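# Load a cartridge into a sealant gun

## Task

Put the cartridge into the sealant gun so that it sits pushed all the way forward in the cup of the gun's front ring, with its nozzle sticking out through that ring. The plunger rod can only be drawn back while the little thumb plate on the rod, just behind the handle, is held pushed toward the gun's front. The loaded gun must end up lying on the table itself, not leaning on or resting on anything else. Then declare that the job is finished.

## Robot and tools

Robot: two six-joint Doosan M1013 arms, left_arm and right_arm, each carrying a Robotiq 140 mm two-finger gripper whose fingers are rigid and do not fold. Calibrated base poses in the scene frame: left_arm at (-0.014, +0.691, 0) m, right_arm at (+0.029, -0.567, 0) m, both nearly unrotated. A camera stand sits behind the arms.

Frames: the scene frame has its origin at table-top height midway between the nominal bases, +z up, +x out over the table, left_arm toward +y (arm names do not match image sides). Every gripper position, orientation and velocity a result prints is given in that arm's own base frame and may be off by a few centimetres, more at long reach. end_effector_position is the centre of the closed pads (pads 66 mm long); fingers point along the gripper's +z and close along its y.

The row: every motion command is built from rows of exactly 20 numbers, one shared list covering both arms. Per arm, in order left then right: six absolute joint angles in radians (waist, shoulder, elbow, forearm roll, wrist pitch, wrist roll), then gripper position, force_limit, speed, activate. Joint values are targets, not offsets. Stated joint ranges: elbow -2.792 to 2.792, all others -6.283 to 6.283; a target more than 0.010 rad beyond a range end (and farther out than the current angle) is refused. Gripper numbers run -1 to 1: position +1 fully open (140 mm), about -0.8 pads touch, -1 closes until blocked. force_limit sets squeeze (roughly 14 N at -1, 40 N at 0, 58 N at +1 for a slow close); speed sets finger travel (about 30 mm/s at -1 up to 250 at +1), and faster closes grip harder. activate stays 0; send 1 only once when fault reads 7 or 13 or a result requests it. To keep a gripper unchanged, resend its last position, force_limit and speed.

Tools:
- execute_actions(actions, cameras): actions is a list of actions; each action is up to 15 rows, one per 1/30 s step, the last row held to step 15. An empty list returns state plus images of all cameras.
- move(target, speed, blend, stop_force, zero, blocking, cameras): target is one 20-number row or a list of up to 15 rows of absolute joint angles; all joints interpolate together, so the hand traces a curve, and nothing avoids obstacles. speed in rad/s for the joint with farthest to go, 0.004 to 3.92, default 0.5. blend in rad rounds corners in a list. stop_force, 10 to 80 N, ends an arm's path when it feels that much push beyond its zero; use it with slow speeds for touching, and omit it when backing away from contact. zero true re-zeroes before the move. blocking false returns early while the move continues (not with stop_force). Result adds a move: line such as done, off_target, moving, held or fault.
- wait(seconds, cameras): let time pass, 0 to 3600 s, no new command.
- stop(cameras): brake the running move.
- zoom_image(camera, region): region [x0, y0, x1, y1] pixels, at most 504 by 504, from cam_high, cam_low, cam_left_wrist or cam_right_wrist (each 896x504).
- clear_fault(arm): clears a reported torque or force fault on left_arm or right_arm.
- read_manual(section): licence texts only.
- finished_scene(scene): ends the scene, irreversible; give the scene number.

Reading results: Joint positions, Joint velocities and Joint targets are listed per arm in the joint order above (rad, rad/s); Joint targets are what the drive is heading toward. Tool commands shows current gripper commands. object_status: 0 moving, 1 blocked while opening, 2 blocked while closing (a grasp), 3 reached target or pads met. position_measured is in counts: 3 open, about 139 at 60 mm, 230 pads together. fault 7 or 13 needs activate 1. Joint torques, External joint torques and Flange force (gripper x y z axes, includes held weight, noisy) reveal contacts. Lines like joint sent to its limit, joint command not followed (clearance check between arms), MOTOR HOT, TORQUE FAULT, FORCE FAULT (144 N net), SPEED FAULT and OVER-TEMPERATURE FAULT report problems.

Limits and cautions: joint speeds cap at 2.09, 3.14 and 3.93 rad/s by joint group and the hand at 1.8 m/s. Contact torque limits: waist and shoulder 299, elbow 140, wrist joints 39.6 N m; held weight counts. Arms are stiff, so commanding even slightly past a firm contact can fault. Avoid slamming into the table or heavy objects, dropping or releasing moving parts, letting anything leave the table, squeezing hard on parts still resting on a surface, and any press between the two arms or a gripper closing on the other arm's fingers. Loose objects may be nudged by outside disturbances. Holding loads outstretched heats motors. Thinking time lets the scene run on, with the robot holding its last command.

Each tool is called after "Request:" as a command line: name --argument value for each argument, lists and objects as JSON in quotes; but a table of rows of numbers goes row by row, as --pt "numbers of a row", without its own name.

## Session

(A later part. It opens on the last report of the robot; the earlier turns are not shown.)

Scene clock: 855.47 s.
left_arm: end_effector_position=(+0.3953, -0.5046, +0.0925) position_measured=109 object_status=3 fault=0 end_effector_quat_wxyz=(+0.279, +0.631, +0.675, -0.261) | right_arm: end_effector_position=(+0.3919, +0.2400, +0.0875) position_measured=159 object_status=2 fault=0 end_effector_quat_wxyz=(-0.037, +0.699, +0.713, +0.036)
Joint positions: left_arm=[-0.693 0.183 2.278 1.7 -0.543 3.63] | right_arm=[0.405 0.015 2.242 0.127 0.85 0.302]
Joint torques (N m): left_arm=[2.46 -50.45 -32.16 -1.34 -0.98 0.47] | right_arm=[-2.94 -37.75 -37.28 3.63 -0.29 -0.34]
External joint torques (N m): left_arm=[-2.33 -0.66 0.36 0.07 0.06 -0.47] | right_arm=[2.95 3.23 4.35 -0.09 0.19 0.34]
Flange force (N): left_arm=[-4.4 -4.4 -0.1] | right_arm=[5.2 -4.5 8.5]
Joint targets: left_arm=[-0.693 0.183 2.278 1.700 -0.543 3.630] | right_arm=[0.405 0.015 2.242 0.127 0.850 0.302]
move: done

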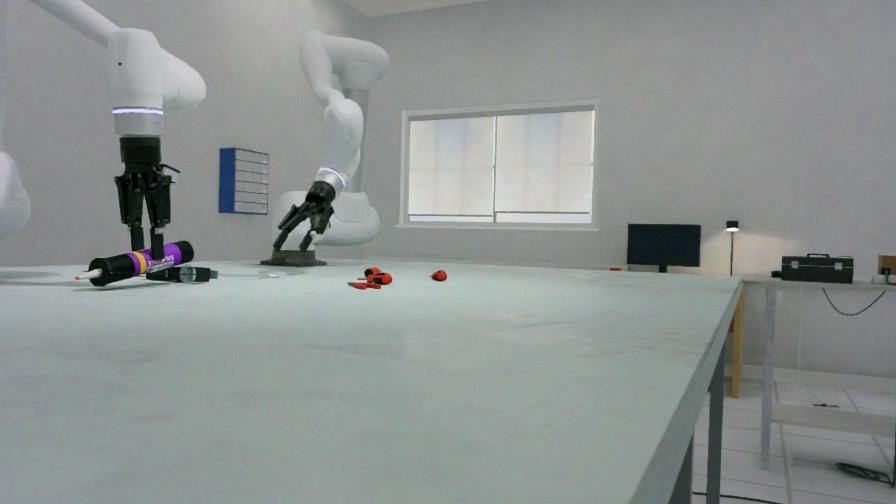

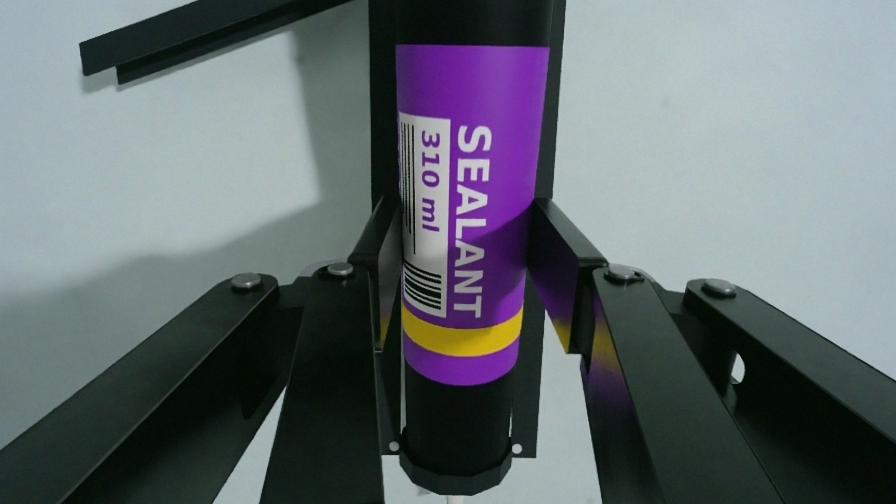

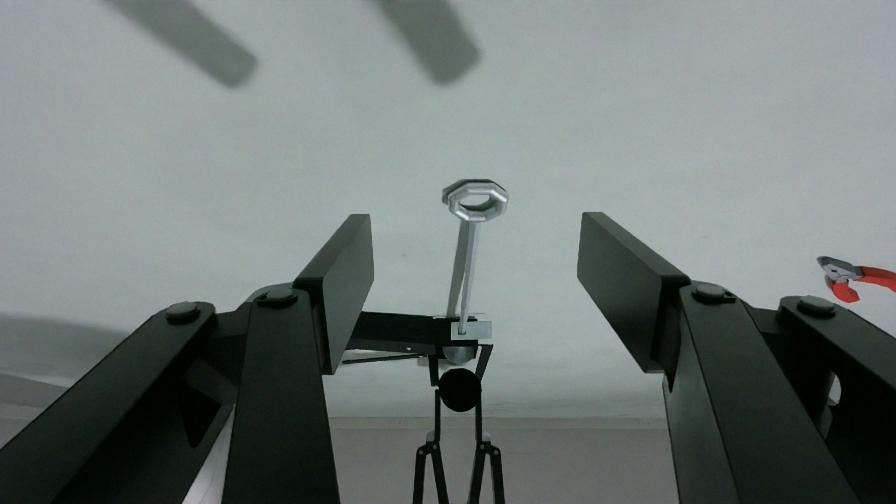

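Request:
move --pt "-0.6927 0.1828 2.2782 1.6999 -0.5427 3.6301 0.16 -1 -1 0 0.4434 0.0341 2.2312 0.0612 0.8565 0.3828 -1 -0.1 -1 0" --pt "-0.6927 0.1828 2.2782 1.6999 -0.5427 3.6301 0.16 -1 -1 0 0.4801 0.0549 2.2207 -0.0020 0.8668 0.4605 -1 -0.1 -1 0" --speed 0.05 --stop_force 12 --cameras '["cam_low", "cam_left_wrist", "cam_right_wrist"]'

Request:
zoom_image --camera "cam_low" --region '[60, 220, 220, 300]'

Request:
zoom_image --camera "cam_right_wrist" --region '[380, 280, 540, 504]'

Scene clock: 863.23 s.
left_arm: end_effector_position=(+0.3953, -0.5046, +0.0925) position_measured=109 object_status=3 fault=0 end_effector_quat_wxyz=(+0.279, +0.631, +0.675, -0.261) | right_arm: end_effector_position=(+0.3919, +0.2424, +0.0769) position_measured=159 object_status=2 fault=0 end_effector_quat_wxyz=(+0.001, +0.700, +0.714, -0.001)
Joint positions: left_arm=[-0.693 0.183 2.278 1.7 -0.543 3.63] | right_arm=[0.48 0.055 2.221 -0.002 0.867 0.46]
Joint torques (N m): left_arm=[2.38 -50.14 -31.77 -1.28 -0.95 0.49] | right_arm=[-2.74 -41.07 -36.48 3.31 -0.21 -0.38]
External joint torques (N m): left_arm=[-2.39 -0.95 -0.06 0.02 0.03 -0.49] | right_arm=[2.76 3.32 4.43 0.01 0.18 0.38]
Flange force (N): left_arm=[-5.1 -4.2 -0.4] | right_arm=[5.0 -5.0 8.1]
Joint targets: left_arm=[-0.693 0.183 2.278 1.700 -0.543 3.630] | right_arm=[0.480 0.055 2.221 -0.002 0.867 0.461]
move: done

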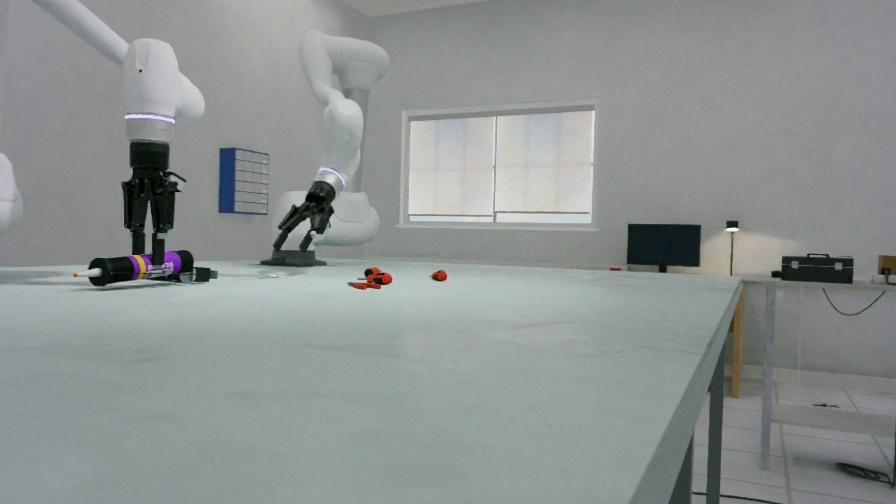

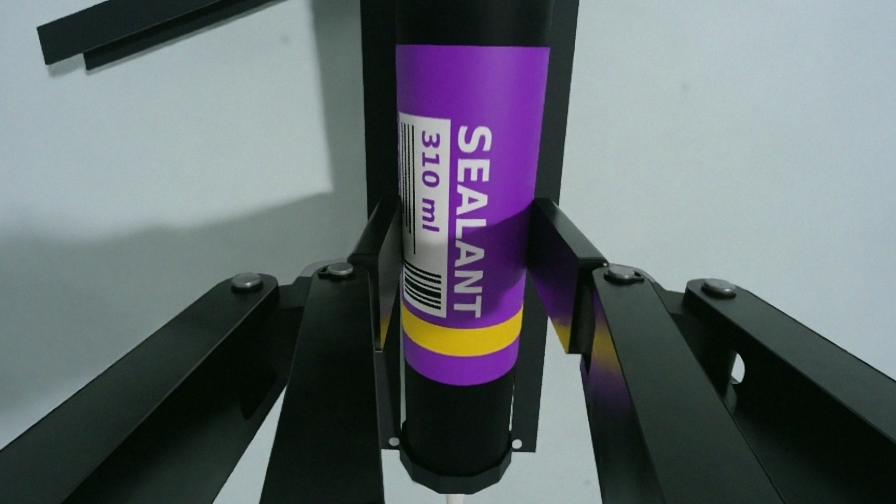

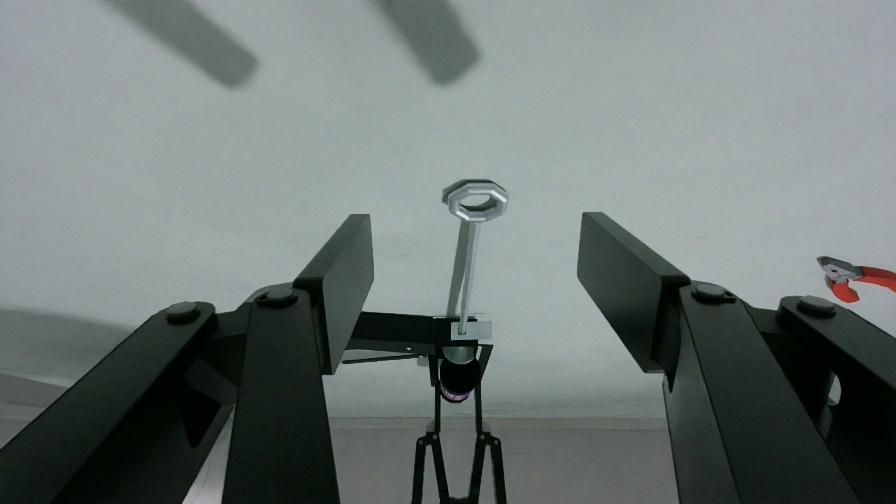

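Scaled by 3.150 from the camera's image (finer frame: 1280x720).

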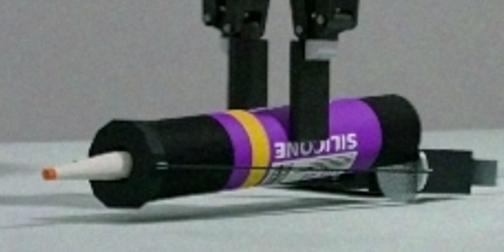

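Scaled by 2.250 from the camera's image (finer frame: 1280x720).

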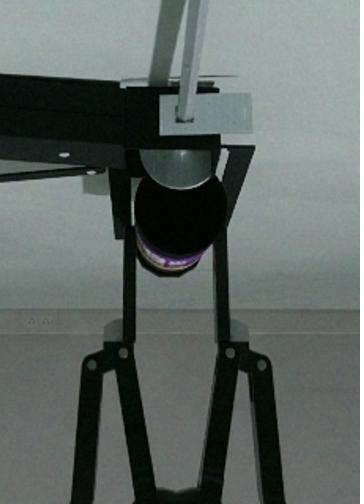

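Request:
move --pt "-0.6927 0.1828 2.2782 1.6999 -0.5427 3.6301 0.16 -1 -1 0 0.5148 0.0772 2.2103 -0.0618 0.8807 0.5339 -1 -0.1 -1 0" --pt "-0.6927 0.1828 2.2782 1.6999 -0.5427 3.6301 0.16 -1 -1 0 0.5473 0.1015 2.1999 -0.1178 0.8973 0.6026 -1 -0.1 -1 0" --speed 0.05 --stop_force 12 --cameras '["cam_low", "cam_left_wrist", "cam_right_wrist"]'

Request:
zoom_image --camera "cam_low" --region '[60, 220, 220, 300]'

Request:
zoom_image --camera "cam_right_wrist" --region '[380, 280, 540, 504]'

Scene clock: 870.50 s.
left_arm: end_effector_position=(+0.3953, -0.5046, +0.0925) position_measured=109 object_status=3 fault=0 end_effector_quat_wxyz=(+0.279, +0.631, +0.675, -0.261) | right_arm: end_effector_position=(+0.3919, +0.2435, +0.0656) position_measured=159 object_status=2 fault=0 end_effector_quat_wxyz=(+0.038, +0.699, +0.713, -0.037)
Joint positions: left_arm=[-0.693 0.183 2.278 1.7 -0.543 3.63] | right_arm=[0.547 0.101 2.2 -0.118 0.897 0.603]
Joint torques (N m): left_arm=[2.21 -50.77 -31.84 -1.38 -0.86 0.58] | right_arm=[-2.96 -44.91 -35.07 2.86 0.11 -0.38]
External joint torques (N m): left_arm=[-2.24 -0.31 0.02 0.12 -0.07 -0.58] | right_arm=[3 3.66 4.27 0.17 0.02 0.38]
Flange force (N): left_arm=[-5.0 -3.2 0.0] | right_arm=[5.9 -5.1 8.1]
Joint targets: left_arm=[-0.693 0.183 2.278 1.700 -0.543 3.630] | right_arm=[0.547 0.102 2.200 -0.118 0.897 0.603]
move: done

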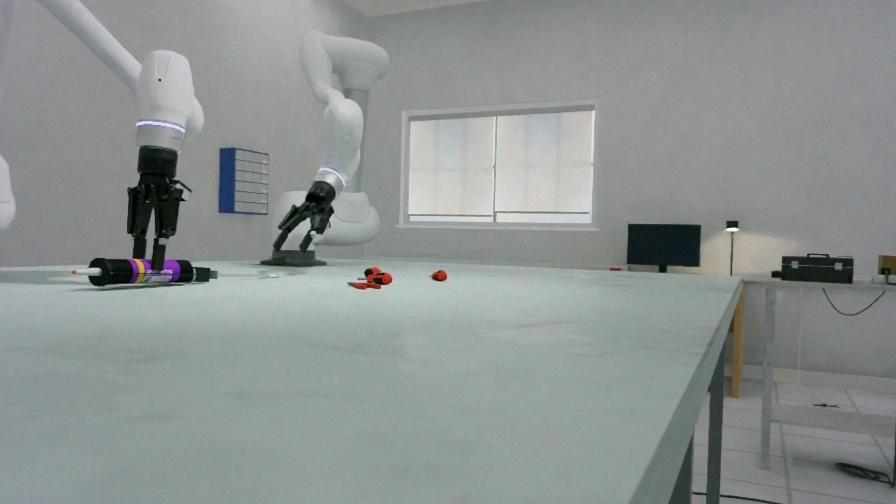

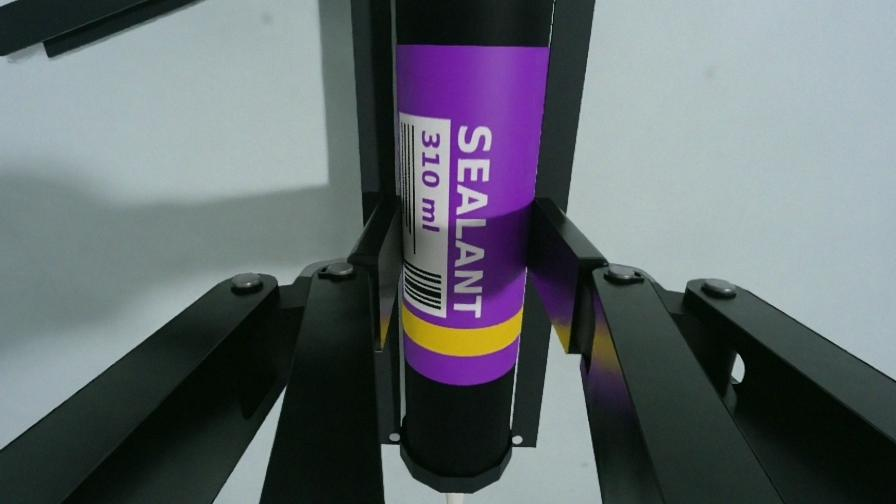

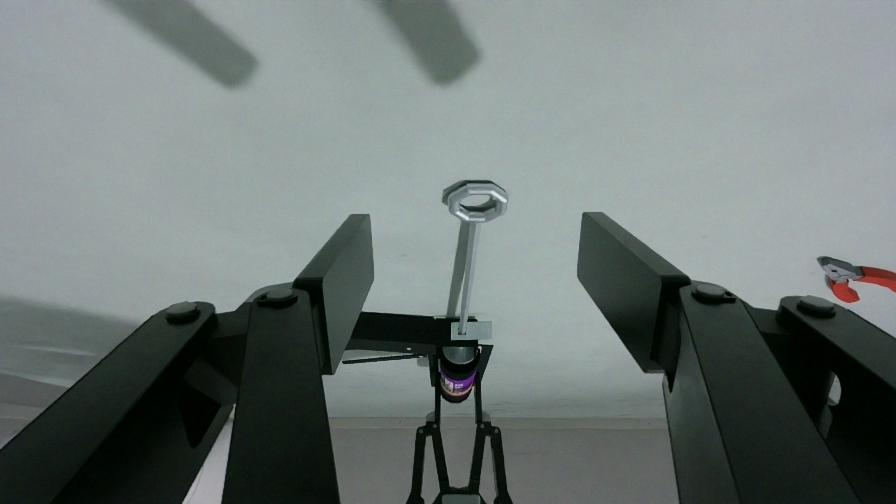

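Scaled by 3.150 from the camera's image (finer frame: 1280x720).

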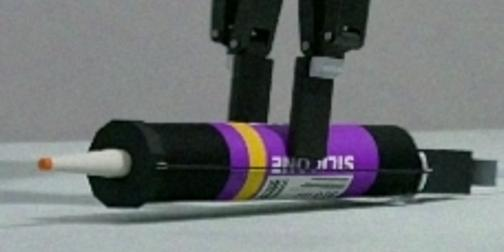

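Scaled by 2.250 from the camera's image (finer frame: 1280x720).

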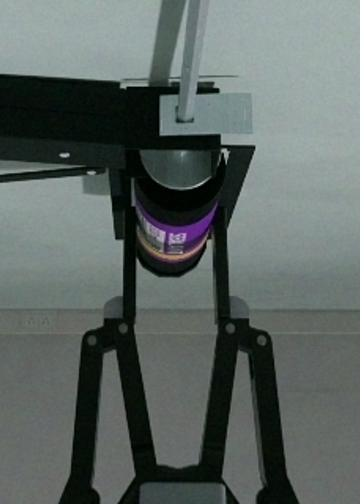

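Request:
zoom_image --camera "cam_low" --region '[60, 250, 140, 300]'

Request:
zoom_image --camera "cam_low" --region '[140, 250, 220, 300]'

Request:
zoom_image --camera "cam_left_wrist" --region '[340, 380, 560, 504]'

Scaled by 6.300 from the camera's image (finer frame: 1280x720).

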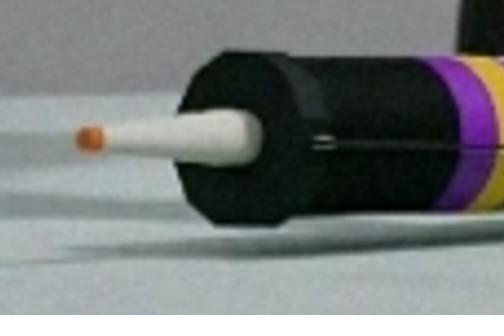

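Scaled by 6.300 from the camera's image (finer frame: 1280x720).

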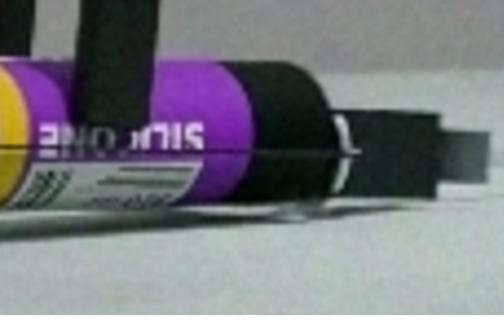

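Scaled by 2.291 from the camera's image (finer frame: 1280x720).

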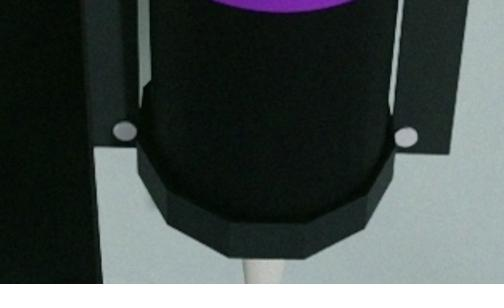

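Request:
move --target '[-0.6927, 0.1828, 2.2782, 1.6999, -0.5427, 3.6301, 0.16, -1, -1, 0, 0.5225, 0.0970, 2.2173, -0.0806, 0.8624, 0.5550, -1, -0.1, -1, 0]' --speed 0.03 --stop_force 12 --cameras '["cam_low", "cam_left_wrist", "cam_right_wrist"]'

Request:
zoom_image --camera "cam_low" --region '[60, 240, 220, 300]'

Scene clock: 921.13 s.
left_arm: end_effector_position=(+0.3953, -0.5046, +0.0925) position_measured=109 object_status=3 fault=0 end_effector_quat_wxyz=(+0.279, +0.631, +0.675, -0.261) | right_arm: end_effector_position=(+0.3919, +0.2420, +0.0595) position_measured=159 object_status=2 fault=0 end_effector_quat_wxyz=(+0.025, +0.699, +0.714, -0.024)
Joint positions: left_arm=[-0.693 0.183 2.278 1.7 -0.543 3.63] | right_arm=[0.523 0.097 2.217 -0.081 0.862 0.555]
Joint torques (N m): left_arm=[2.7 -50.51 -31.63 -1.34 -1 0.49] | right_arm=[-2.37 -43.85 -34.74 3.24 -0.2 -0.37]
External joint torques (N m): left_arm=[-2.7 -0.62 -0.22 0.08 0.07 -0.49] | right_arm=[2.36 3.24 4.17 -0.17 0.27 0.37]
Flange force (N): left_arm=[-5.6 -4.1 0.5] | right_arm=[4.4 -4.7 7.3]
Joint targets: left_arm=[-0.693 0.183 2.278 1.700 -0.543 3.630] | right_arm=[0.522 0.097 2.217 -0.081 0.862 0.555]
move: done

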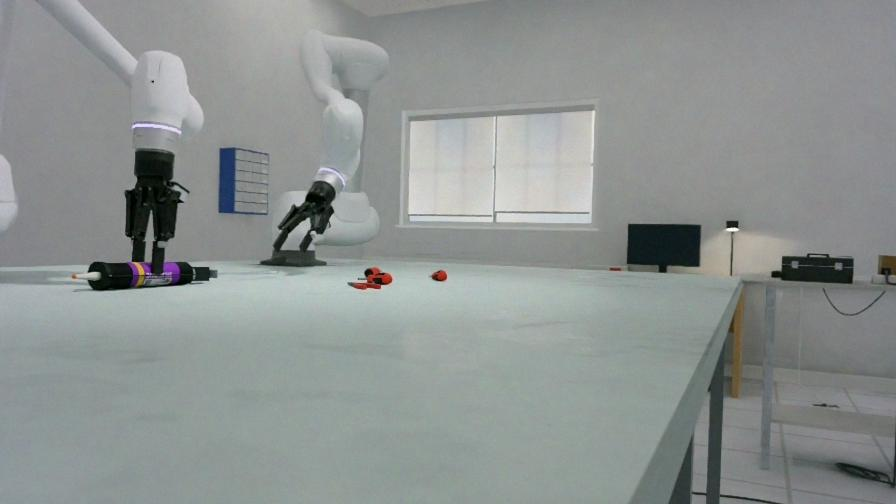

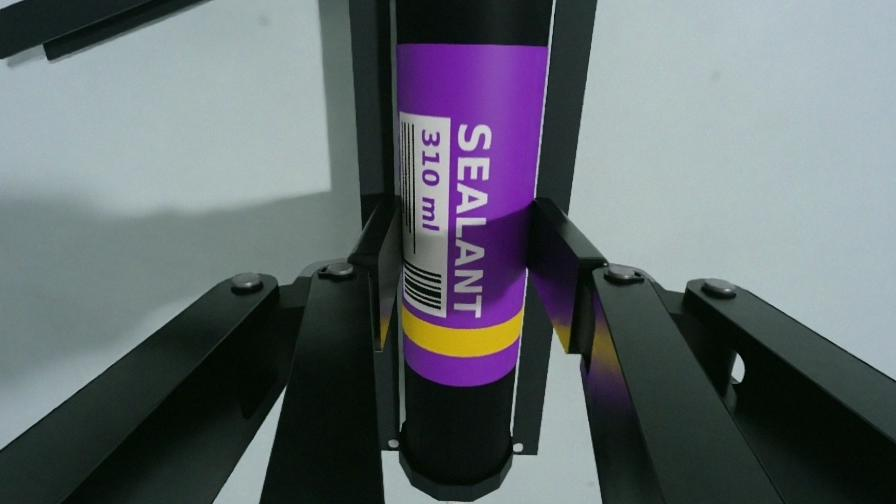

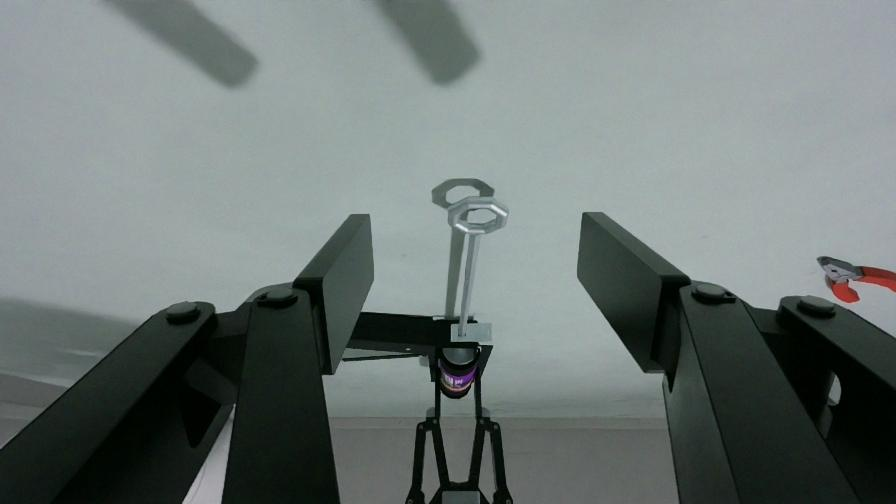

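Scaled by 3.150 from the camera's image (finer frame: 1280x720).

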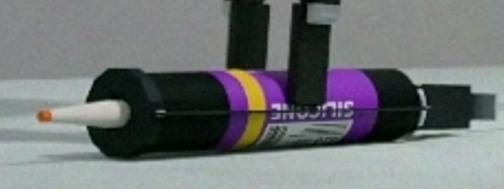

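Request:
move --target '[-0.6927, 0.1828, 2.2782, 1.6999, -0.5427, 3.6301, 0.16, -1, -1, 0, 0.5225, 0.1024, 2.2208, -0.0812, 0.8536, 0.5560, -1, -0.1, -1, 0]' --speed 0.012 --stop_force 10 --cameras '["cam_low", "cam_left_wrist", "cam_right_wrist"]'

Scene clock: 928.23 s.
left_arm: end_effector_position=(+0.3953, -0.5046, +0.0925) position_measured=109 object_status=3 fault=0 end_effector_quat_wxyz=(+0.279, +0.631, +0.675, -0.261) | right_arm: end_effector_position=(+0.3919, +0.2421, +0.0583) position_measured=159 object_status=2 fault=0 end_effector_quat_wxyz=(+0.025, +0.699, +0.714, -0.024)
Joint positions: left_arm=[-0.693 0.183 2.278 1.7 -0.543 3.63] | right_arm=[0.522 0.099 2.218 -0.081 0.86 0.555]
Joint torques (N m): left_arm=[2.43 -50.62 -31.86 -1.36 -1.02 0.41] | right_arm=[-2.17 -35.95 -29.75 3.59 -1.32 -0.4]
External joint torques (N m): left_arm=[-2.39 -0.51 0.01 0.1 0.1 -0.41] | right_arm=[2.16 -4.79 -0.77 -0.53 1.39 0.39]
Flange force (N): left_arm=[-4.7 -3.9 0.4] | right_arm=[1.1 -7.3 -10.3]
Joint targets: left_arm=[-0.693 0.183 2.278 1.700 -0.543 3.630] | right_arm=[0.522 0.099 2.218 -0.081 0.860 0.555]
move: contact (right_arm)

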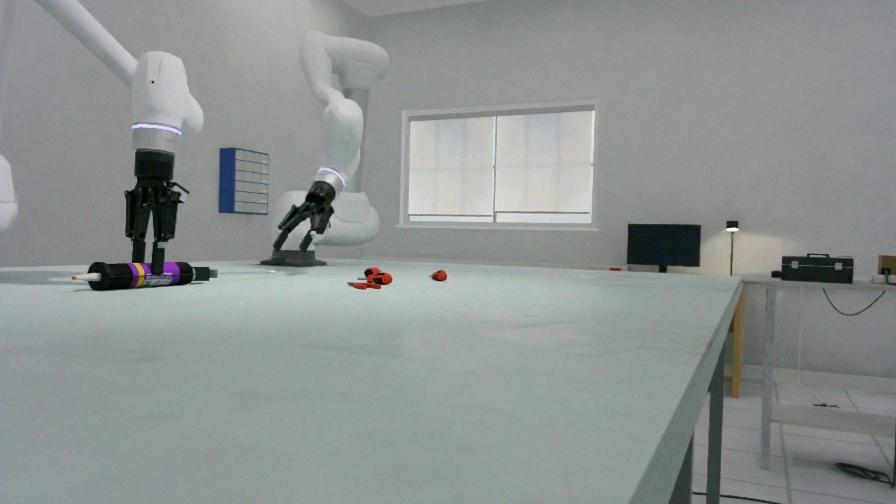

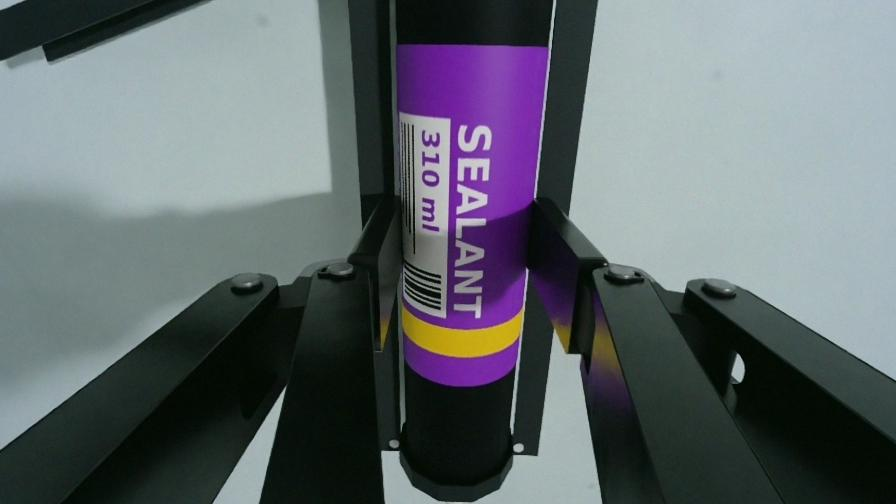

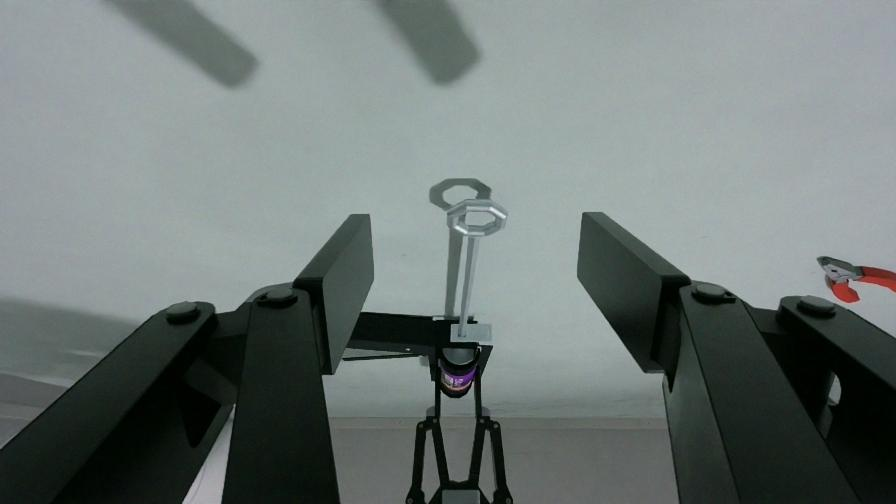

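Request:
move --pt "-0.6927 0.1828 2.2782 1.6999 -0.5427 3.6301 0.16 -1 -1 0 0.5225 0.0970 2.2173 -0.0806 0.8624 0.5550 -1 -0.1 -1 0" --pt "-0.6927 0.1828 2.2782 1.6999 -0.5427 3.6301 0.16 -1 -1 0 0.5225 0.0970 2.2173 -0.0806 0.8624 0.5550 0.1 -1 -1 0" --speed 0.03 --cameras '["cam_low", "cam_left_wrist", "cam_right_wrist"]'

Request:
zoom_image --camera "cam_low" --region '[60, 240, 220, 300]'

Scene clock: 941.80 s.
left_arm: end_effector_position=(+0.3953, -0.5046, +0.0925) position_measured=109 object_status=3 fault=0 end_effector_quat_wxyz=(+0.279, +0.631, +0.675, -0.261) | right_arm: end_effector_position=(+0.3919, +0.2421, +0.0595) position_measured=117 object_status=0 fault=0 end_effector_quat_wxyz=(+0.025, +0.699, +0.714, -0.024)
Joint positions: left_arm=[-0.693 0.183 2.278 1.7 -0.543 3.63] | right_arm=[0.522 0.097 2.217 -0.081 0.862 0.555]
Joint torques (N m): left_arm=[2.23 -50.3 -31.73 -1.34 -1.01 0.47] | right_arm=[-2.54 -42.11 -33.03 3.4 -0.13 -0.32]
External joint torques (N m): left_arm=[-2.34 -0.78 -0.11 0.1 0.07 -0.47] | right_arm=[2.53 1.52 2.43 -0.33 0.19 0.32]
Flange force (N): left_arm=[-5.2 -3.9 -0.2] | right_arm=[4.5 -4.5 3.6]
Joint targets: left_arm=[-0.693 0.183 2.278 1.700 -0.543 3.630] | right_arm=[0.522 0.097 2.217 -0.081 0.862 0.555]
move: done

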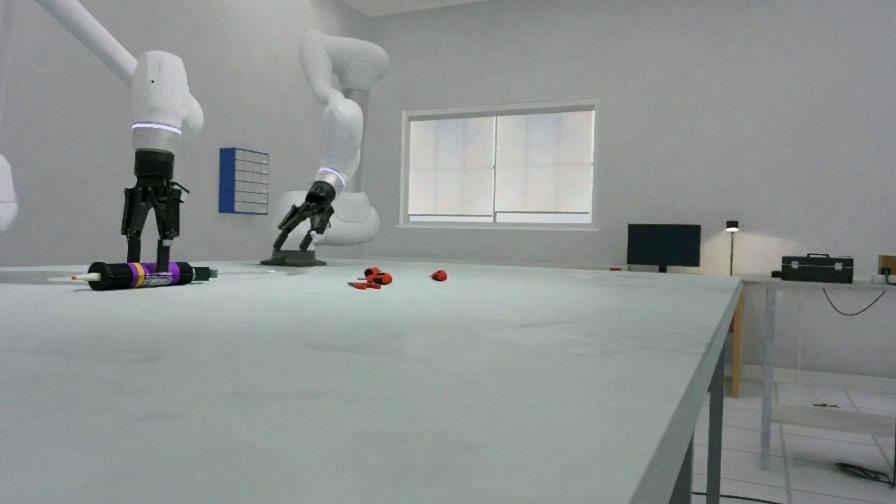

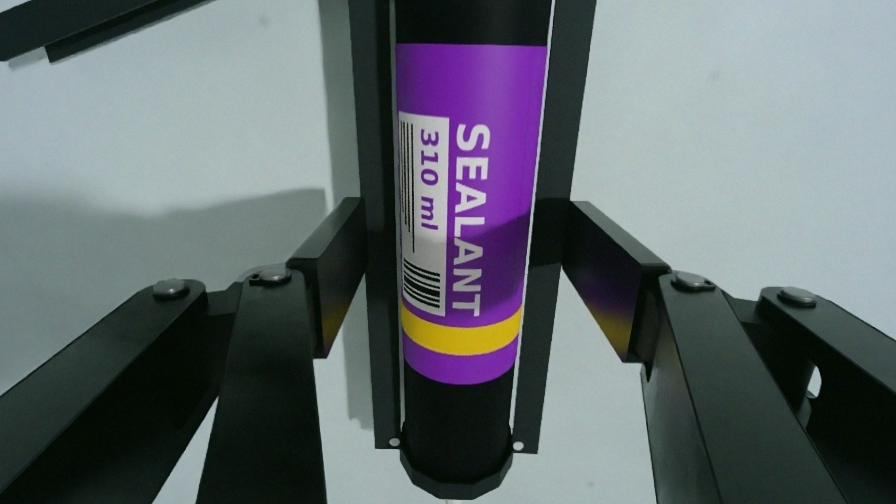

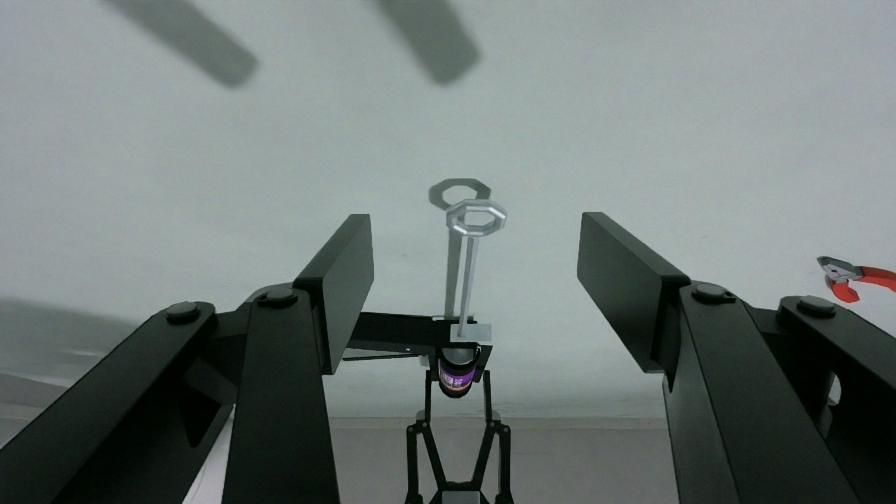

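Scaled by 3.150 from the camera's image (finer frame: 1280x720).

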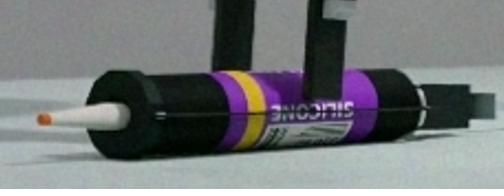

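Request:
zoom_image --camera "cam_right_wrist" --region '[400, 300, 520, 420]'

Scaled by 4.200 from the camera's image (finer frame: 1280x720).

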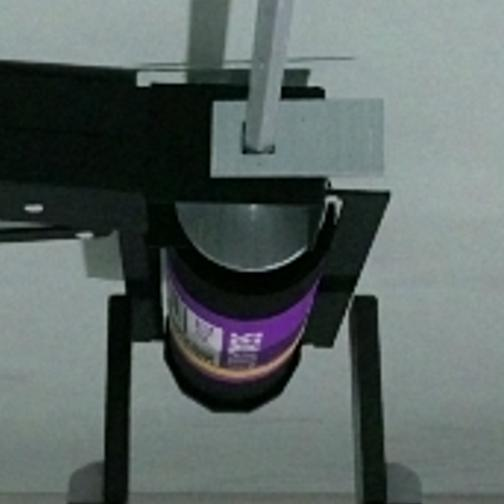

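Request:
move --pt "-0.6927 0.1828 2.2782 1.6999 -0.5427 3.6301 -1 -1 0 0 0.4784 -0.0398 2.1343 0 1.0471 0.4574 0.1 -1 -1 0" --pt "-0.9930 0.3188 1.7332 0 1.0896 5.2431 -1 -1 0 0 0.4784 -0.0398 2.1343 0 1.0471 0.4574 0.1 -1 -1 0" --speed '[0.2, 0.8]' --cameras '["all"]'

Scene clock: 963.67 s.
left_arm: end_effector_position=(+0.4057, -0.5590, +0.1500) position_measured=233 object_status=3 fault=0 end_effector_quat_wxyz=(+0.000, +0.690, +0.724, +0.000) | right_arm: end_effector_position=(+0.3919, +0.2421, +0.1599) position_measured=117 object_status=3 fault=0 end_effector_quat_wxyz=(+0.000, +0.700, +0.714, +0.000)
Joint positions: left_arm=[-0.993 0.319 1.733 0 1.09 5.243] | right_arm=[0.478 -0.04 2.134 0 1.047 0.457]
Joint torques (N m): left_arm=[2.23 -70.93 -38.28 3.73 0.06 0.49] | right_arm=[-2.57 -33.63 -38.96 4.04 -0.21 -0.34]
External joint torques (N m): left_arm=[-2.22 -0.4 0.19 0.21 -0.02 -0.49] | right_arm=[2.6 1.26 2.52 -0.26 0.18 0.34]
Flange force (N): left_arm=[-1.2 -3.9 -0.1] | right_arm=[4.8 -4.5 3.7]
Joint targets: left_arm=[-0.993 0.319 1.733 0.000 1.090 5.243] | right_arm=[0.478 -0.040 2.134 0.000 1.047 0.457]
move: done

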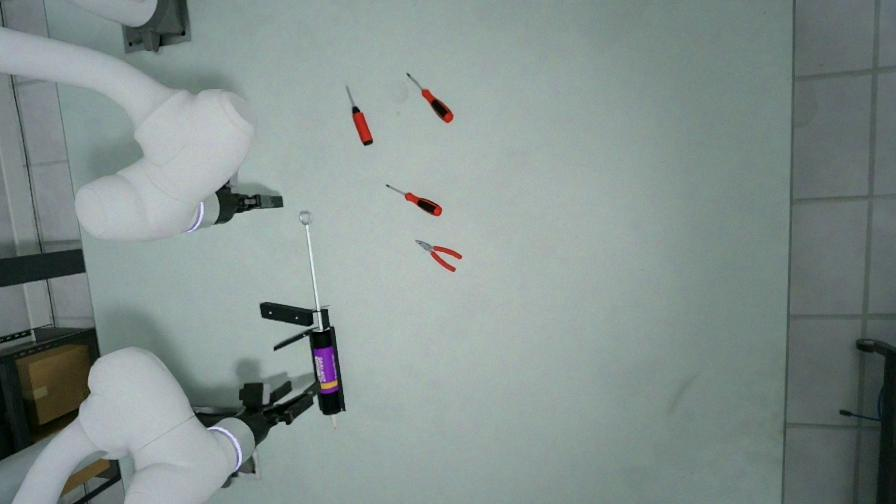

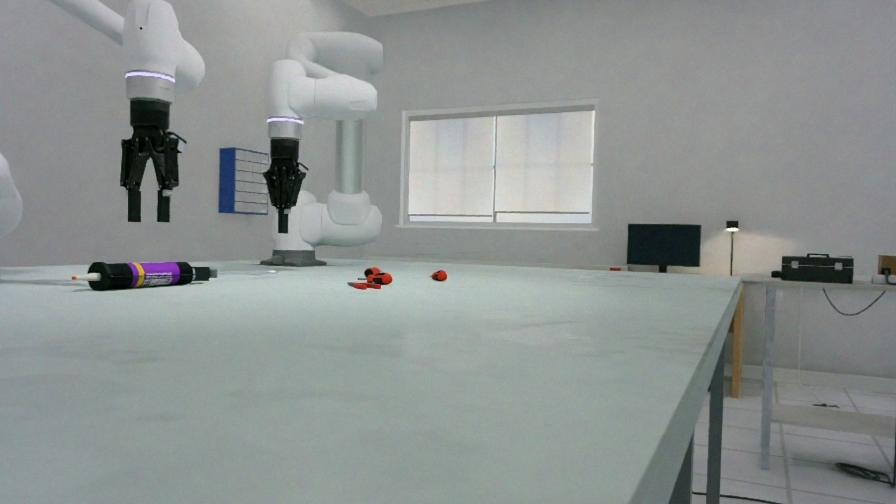

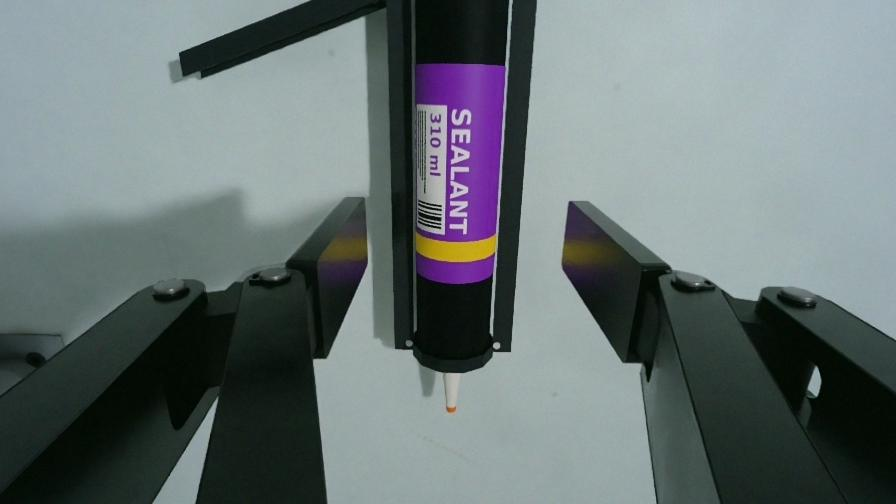

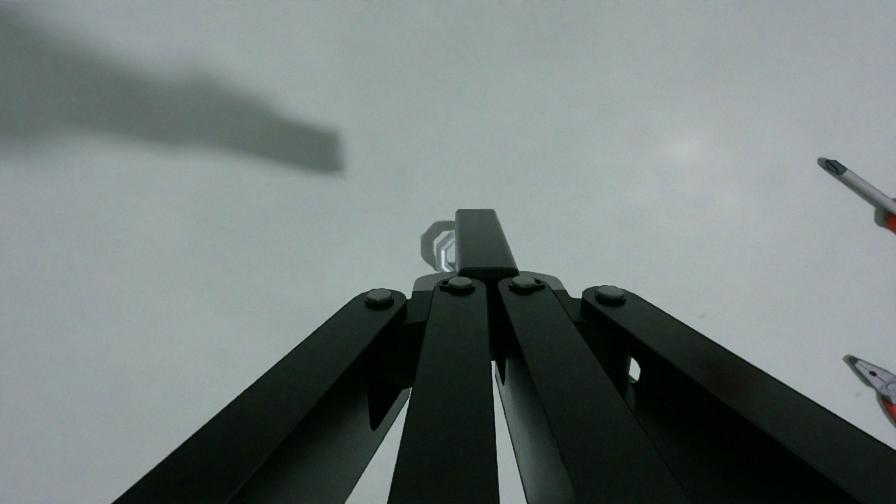

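Request:
move --pt "-0.9966 0.3575 1.7816 0 1.0025 5.2395 -1 -1 0 0 0.4784 -0.0398 2.1343 0 1.0471 0.4574 0.1 -1 -1 0" --pt "-0.9966 0.4183 1.8280 0 0.8953 5.2395 -1 -1 0 0 0.4784 -0.0398 2.1343 0 1.0471 0.4574 0.1 -1 -1 0" --speed 0.15 --stop_force 12 --cameras '["cam_left_wrist", "cam_right_wrist"]'

Scene clock: 978.13 s.
left_arm: end_effector_position=(+0.4027, -0.5590, +0.0370) position_measured=233 object_status=3 fault=0 end_effector_quat_wxyz=(+0.000, +0.690, +0.724, +0.000) | right_arm: end_effector_position=(+0.3919, +0.2421, +0.1599) position_measured=117 object_status=3 fault=0 end_effector_quat_wxyz=(+0.000, +0.700, +0.714, +0.000)
Joint positions: left_arm=[-0.997 0.418 1.828 0 0.895 5.239] | right_arm=[0.478 -0.04 2.134 0 1.047 0.457]
Joint torques (N m): left_arm=[2.55 -75.49 -33.85 3.17 -0.03 0.47] | right_arm=[-2.54 -33.55 -38.85 4.12 -0.23 -0.3]
External joint torques (N m): left_arm=[-2.52 -1.12 0.35 0.3 0.07 -0.47] | right_arm=[2.48 1.39 2.47 -0.35 0.2 0.3]
Flange force (N): left_arm=[-0.4 -4.9 -1.1] | right_arm=[4.6 -4.0 3.8]
Joint targets: left_arm=[-0.997 0.418 1.828 0.000 0.895 5.239] | right_arm=[0.478 -0.040 2.134 0.000 1.047 0.457]
move: done

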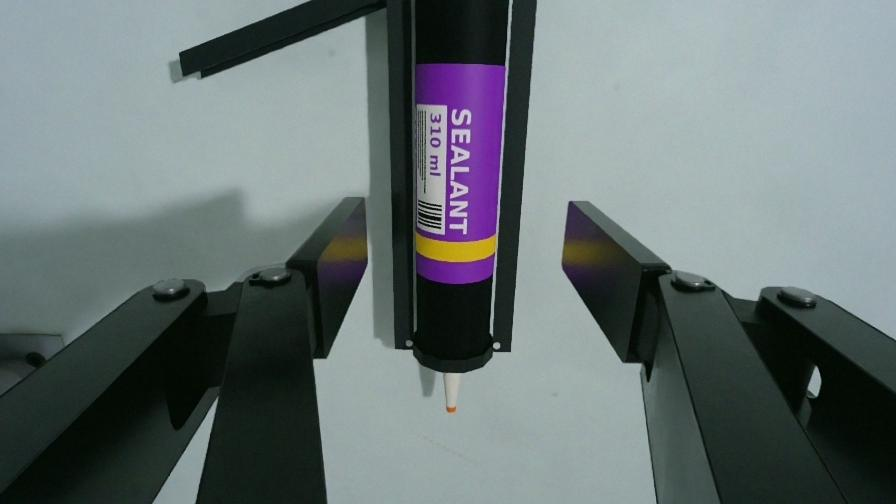

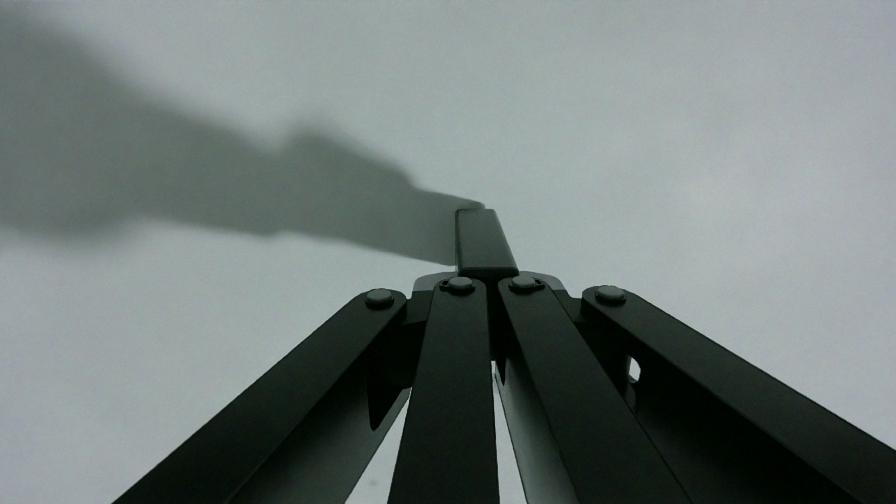

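Request:
move --target '[-1.0123, 0.4425, 1.7896, 0, 0.9095, 5.2238, -1, -1, 0, 0, 0.4784, -0.0398, 2.1343, 0, 1.0471, 0.4574, 0.1, -1, -1, 0]' --speed 0.03 --stop_force 20 --cameras '["cam_high", "cam_left_wrist", "cam_right_wrist"]'

Request:
zoom_image --camera "cam_high" --region '[250, 190, 370, 440]'

Scene clock: 982.30 s.
left_arm: end_effector_position=(+0.4037, -0.5810, +0.0370) position_measured=233 object_status=3 fault=0 end_effector_quat_wxyz=(+0.000, +0.690, +0.724, +0.000) | right_arm: end_effector_position=(+0.3919, +0.2421, +0.1599) position_measured=117 object_status=3 fault=0 end_effector_quat_wxyz=(+0.000, +0.700, +0.714, +0.000)
Joint positions: left_arm=[-1.012 0.442 1.79 0 0.91 5.224] | right_arm=[0.478 -0.04 2.134 0 1.047 0.457]
Joint torques (N m): left_arm=[0.92 -78.79 -35.55 3.02 -0.79 0.48] | right_arm=[-2.46 -33.83 -39.07 4.1 -0.17 -0.33]
External joint torques (N m): left_arm=[-1.02 -0.55 1.63 0.49 0.83 -0.48] | right_arm=[2.44 1.49 2.67 -0.33 0.14 0.33]
Flange force (N): left_arm=[1.9 -3.7 -0.9] | right_arm=[4.5 -4.2 4.2]
Joint targets: left_arm=[-1.012 0.443 1.790 0.000 0.909 5.224] | right_arm=[0.478 -0.040 2.134 0.000 1.047 0.457]
move: done

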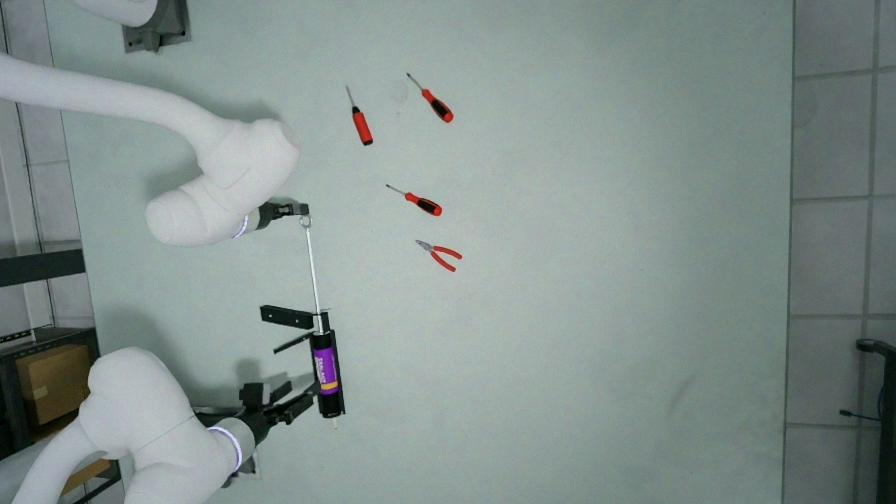

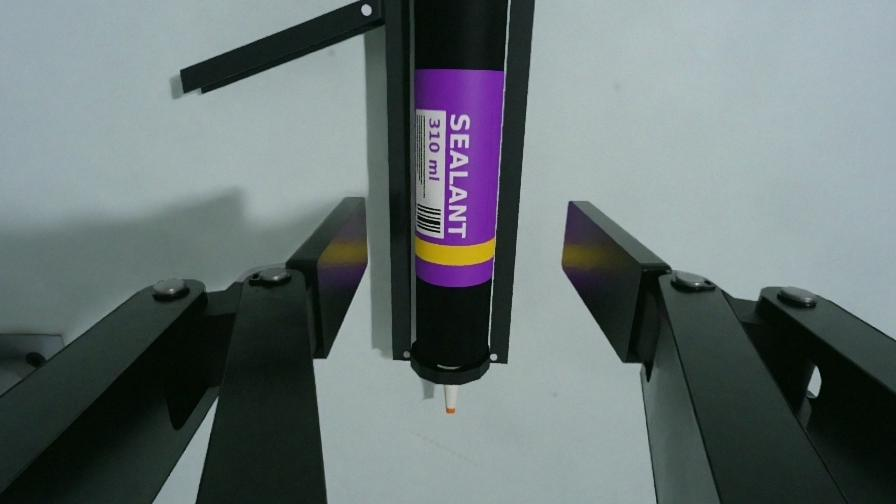

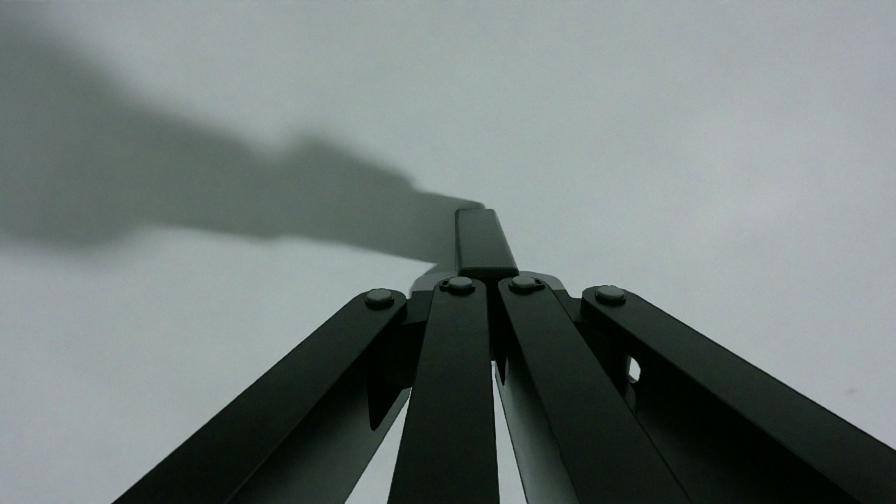

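Scaled by 2.016 from the camera's image (finer frame: 1280x720).

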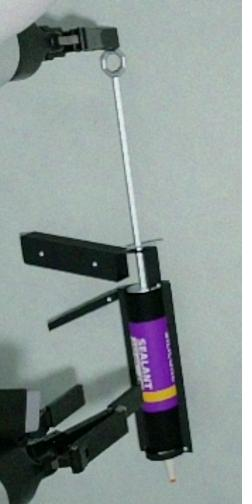

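Request:
move --pt "-1.0123 0.4425 1.7896 0 0.9095 5.2238 -1 -1 0 0 0.1644 -0.1359 2.2196 0 1.0580 0.1295 0.1 -1 -1 0" --pt "-1.0123 0.4425 1.7896 0 0.9095 5.2238 -1 -1 0 0 0.1644 -0.1359 2.2196 0 1.0580 0.1295 -0.4 -1 -0.5 0" --speed 0.4 --cameras '["cam_left_wrist"]'

Scene clock: 1002.60 s.
left_arm: end_effector_position=(+0.4037, -0.5810, +0.0370) position_measured=233 object_status=3 fault=0 end_effector_quat_wxyz=(+0.000, +0.690, +0.724, +0.000) | right_arm: end_effector_position=(+0.3920, +0.1000, +0.1600) position_measured=179 object_status=0 fault=0 end_effector_quat_wxyz=(+0.000, +0.695, +0.719, +0.000)
Joint positions: left_arm=[-1.012 0.443 1.79 0 0.91 5.224] | right_arm=[0.164 -0.136 2.22 0 1.058 0.129]
Joint torques (N m): left_arm=[2.16 -78.92 -35.31 2.94 -0.73 0.45] | right_arm=[-2.15 -23.36 -39.25 4.13 -0.19 -0.3]
External joint torques (N m): left_arm=[-2.35 -0.38 1.43 0.55 0.77 -0.45] | right_arm=[2.19 0.83 2.66 -0.33 0.18 0.3]
Flange force (N): left_arm=[0.5 -5.0 -0.7] | right_arm=[5.6 -3.2 3.7]
Joint targets: left_arm=[-1.012 0.443 1.790 0.000 0.909 5.224] | right_arm=[0.164 -0.136 2.220 0.000 1.058 0.130]
move: done

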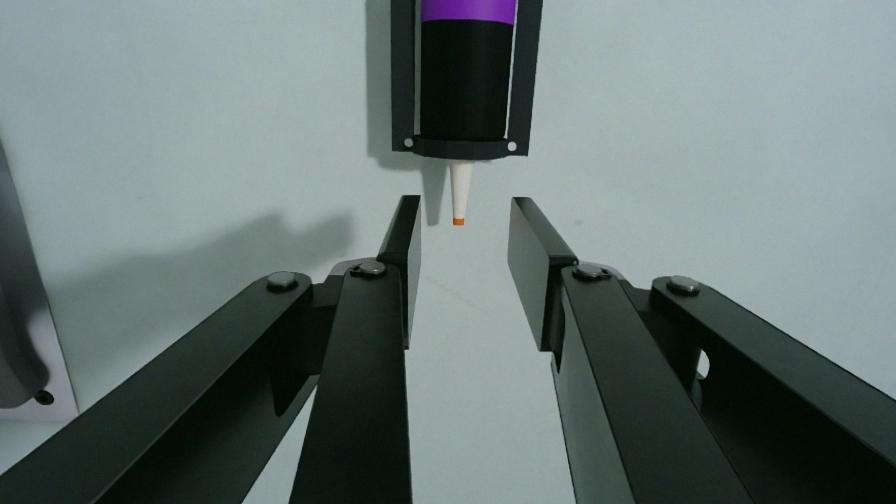

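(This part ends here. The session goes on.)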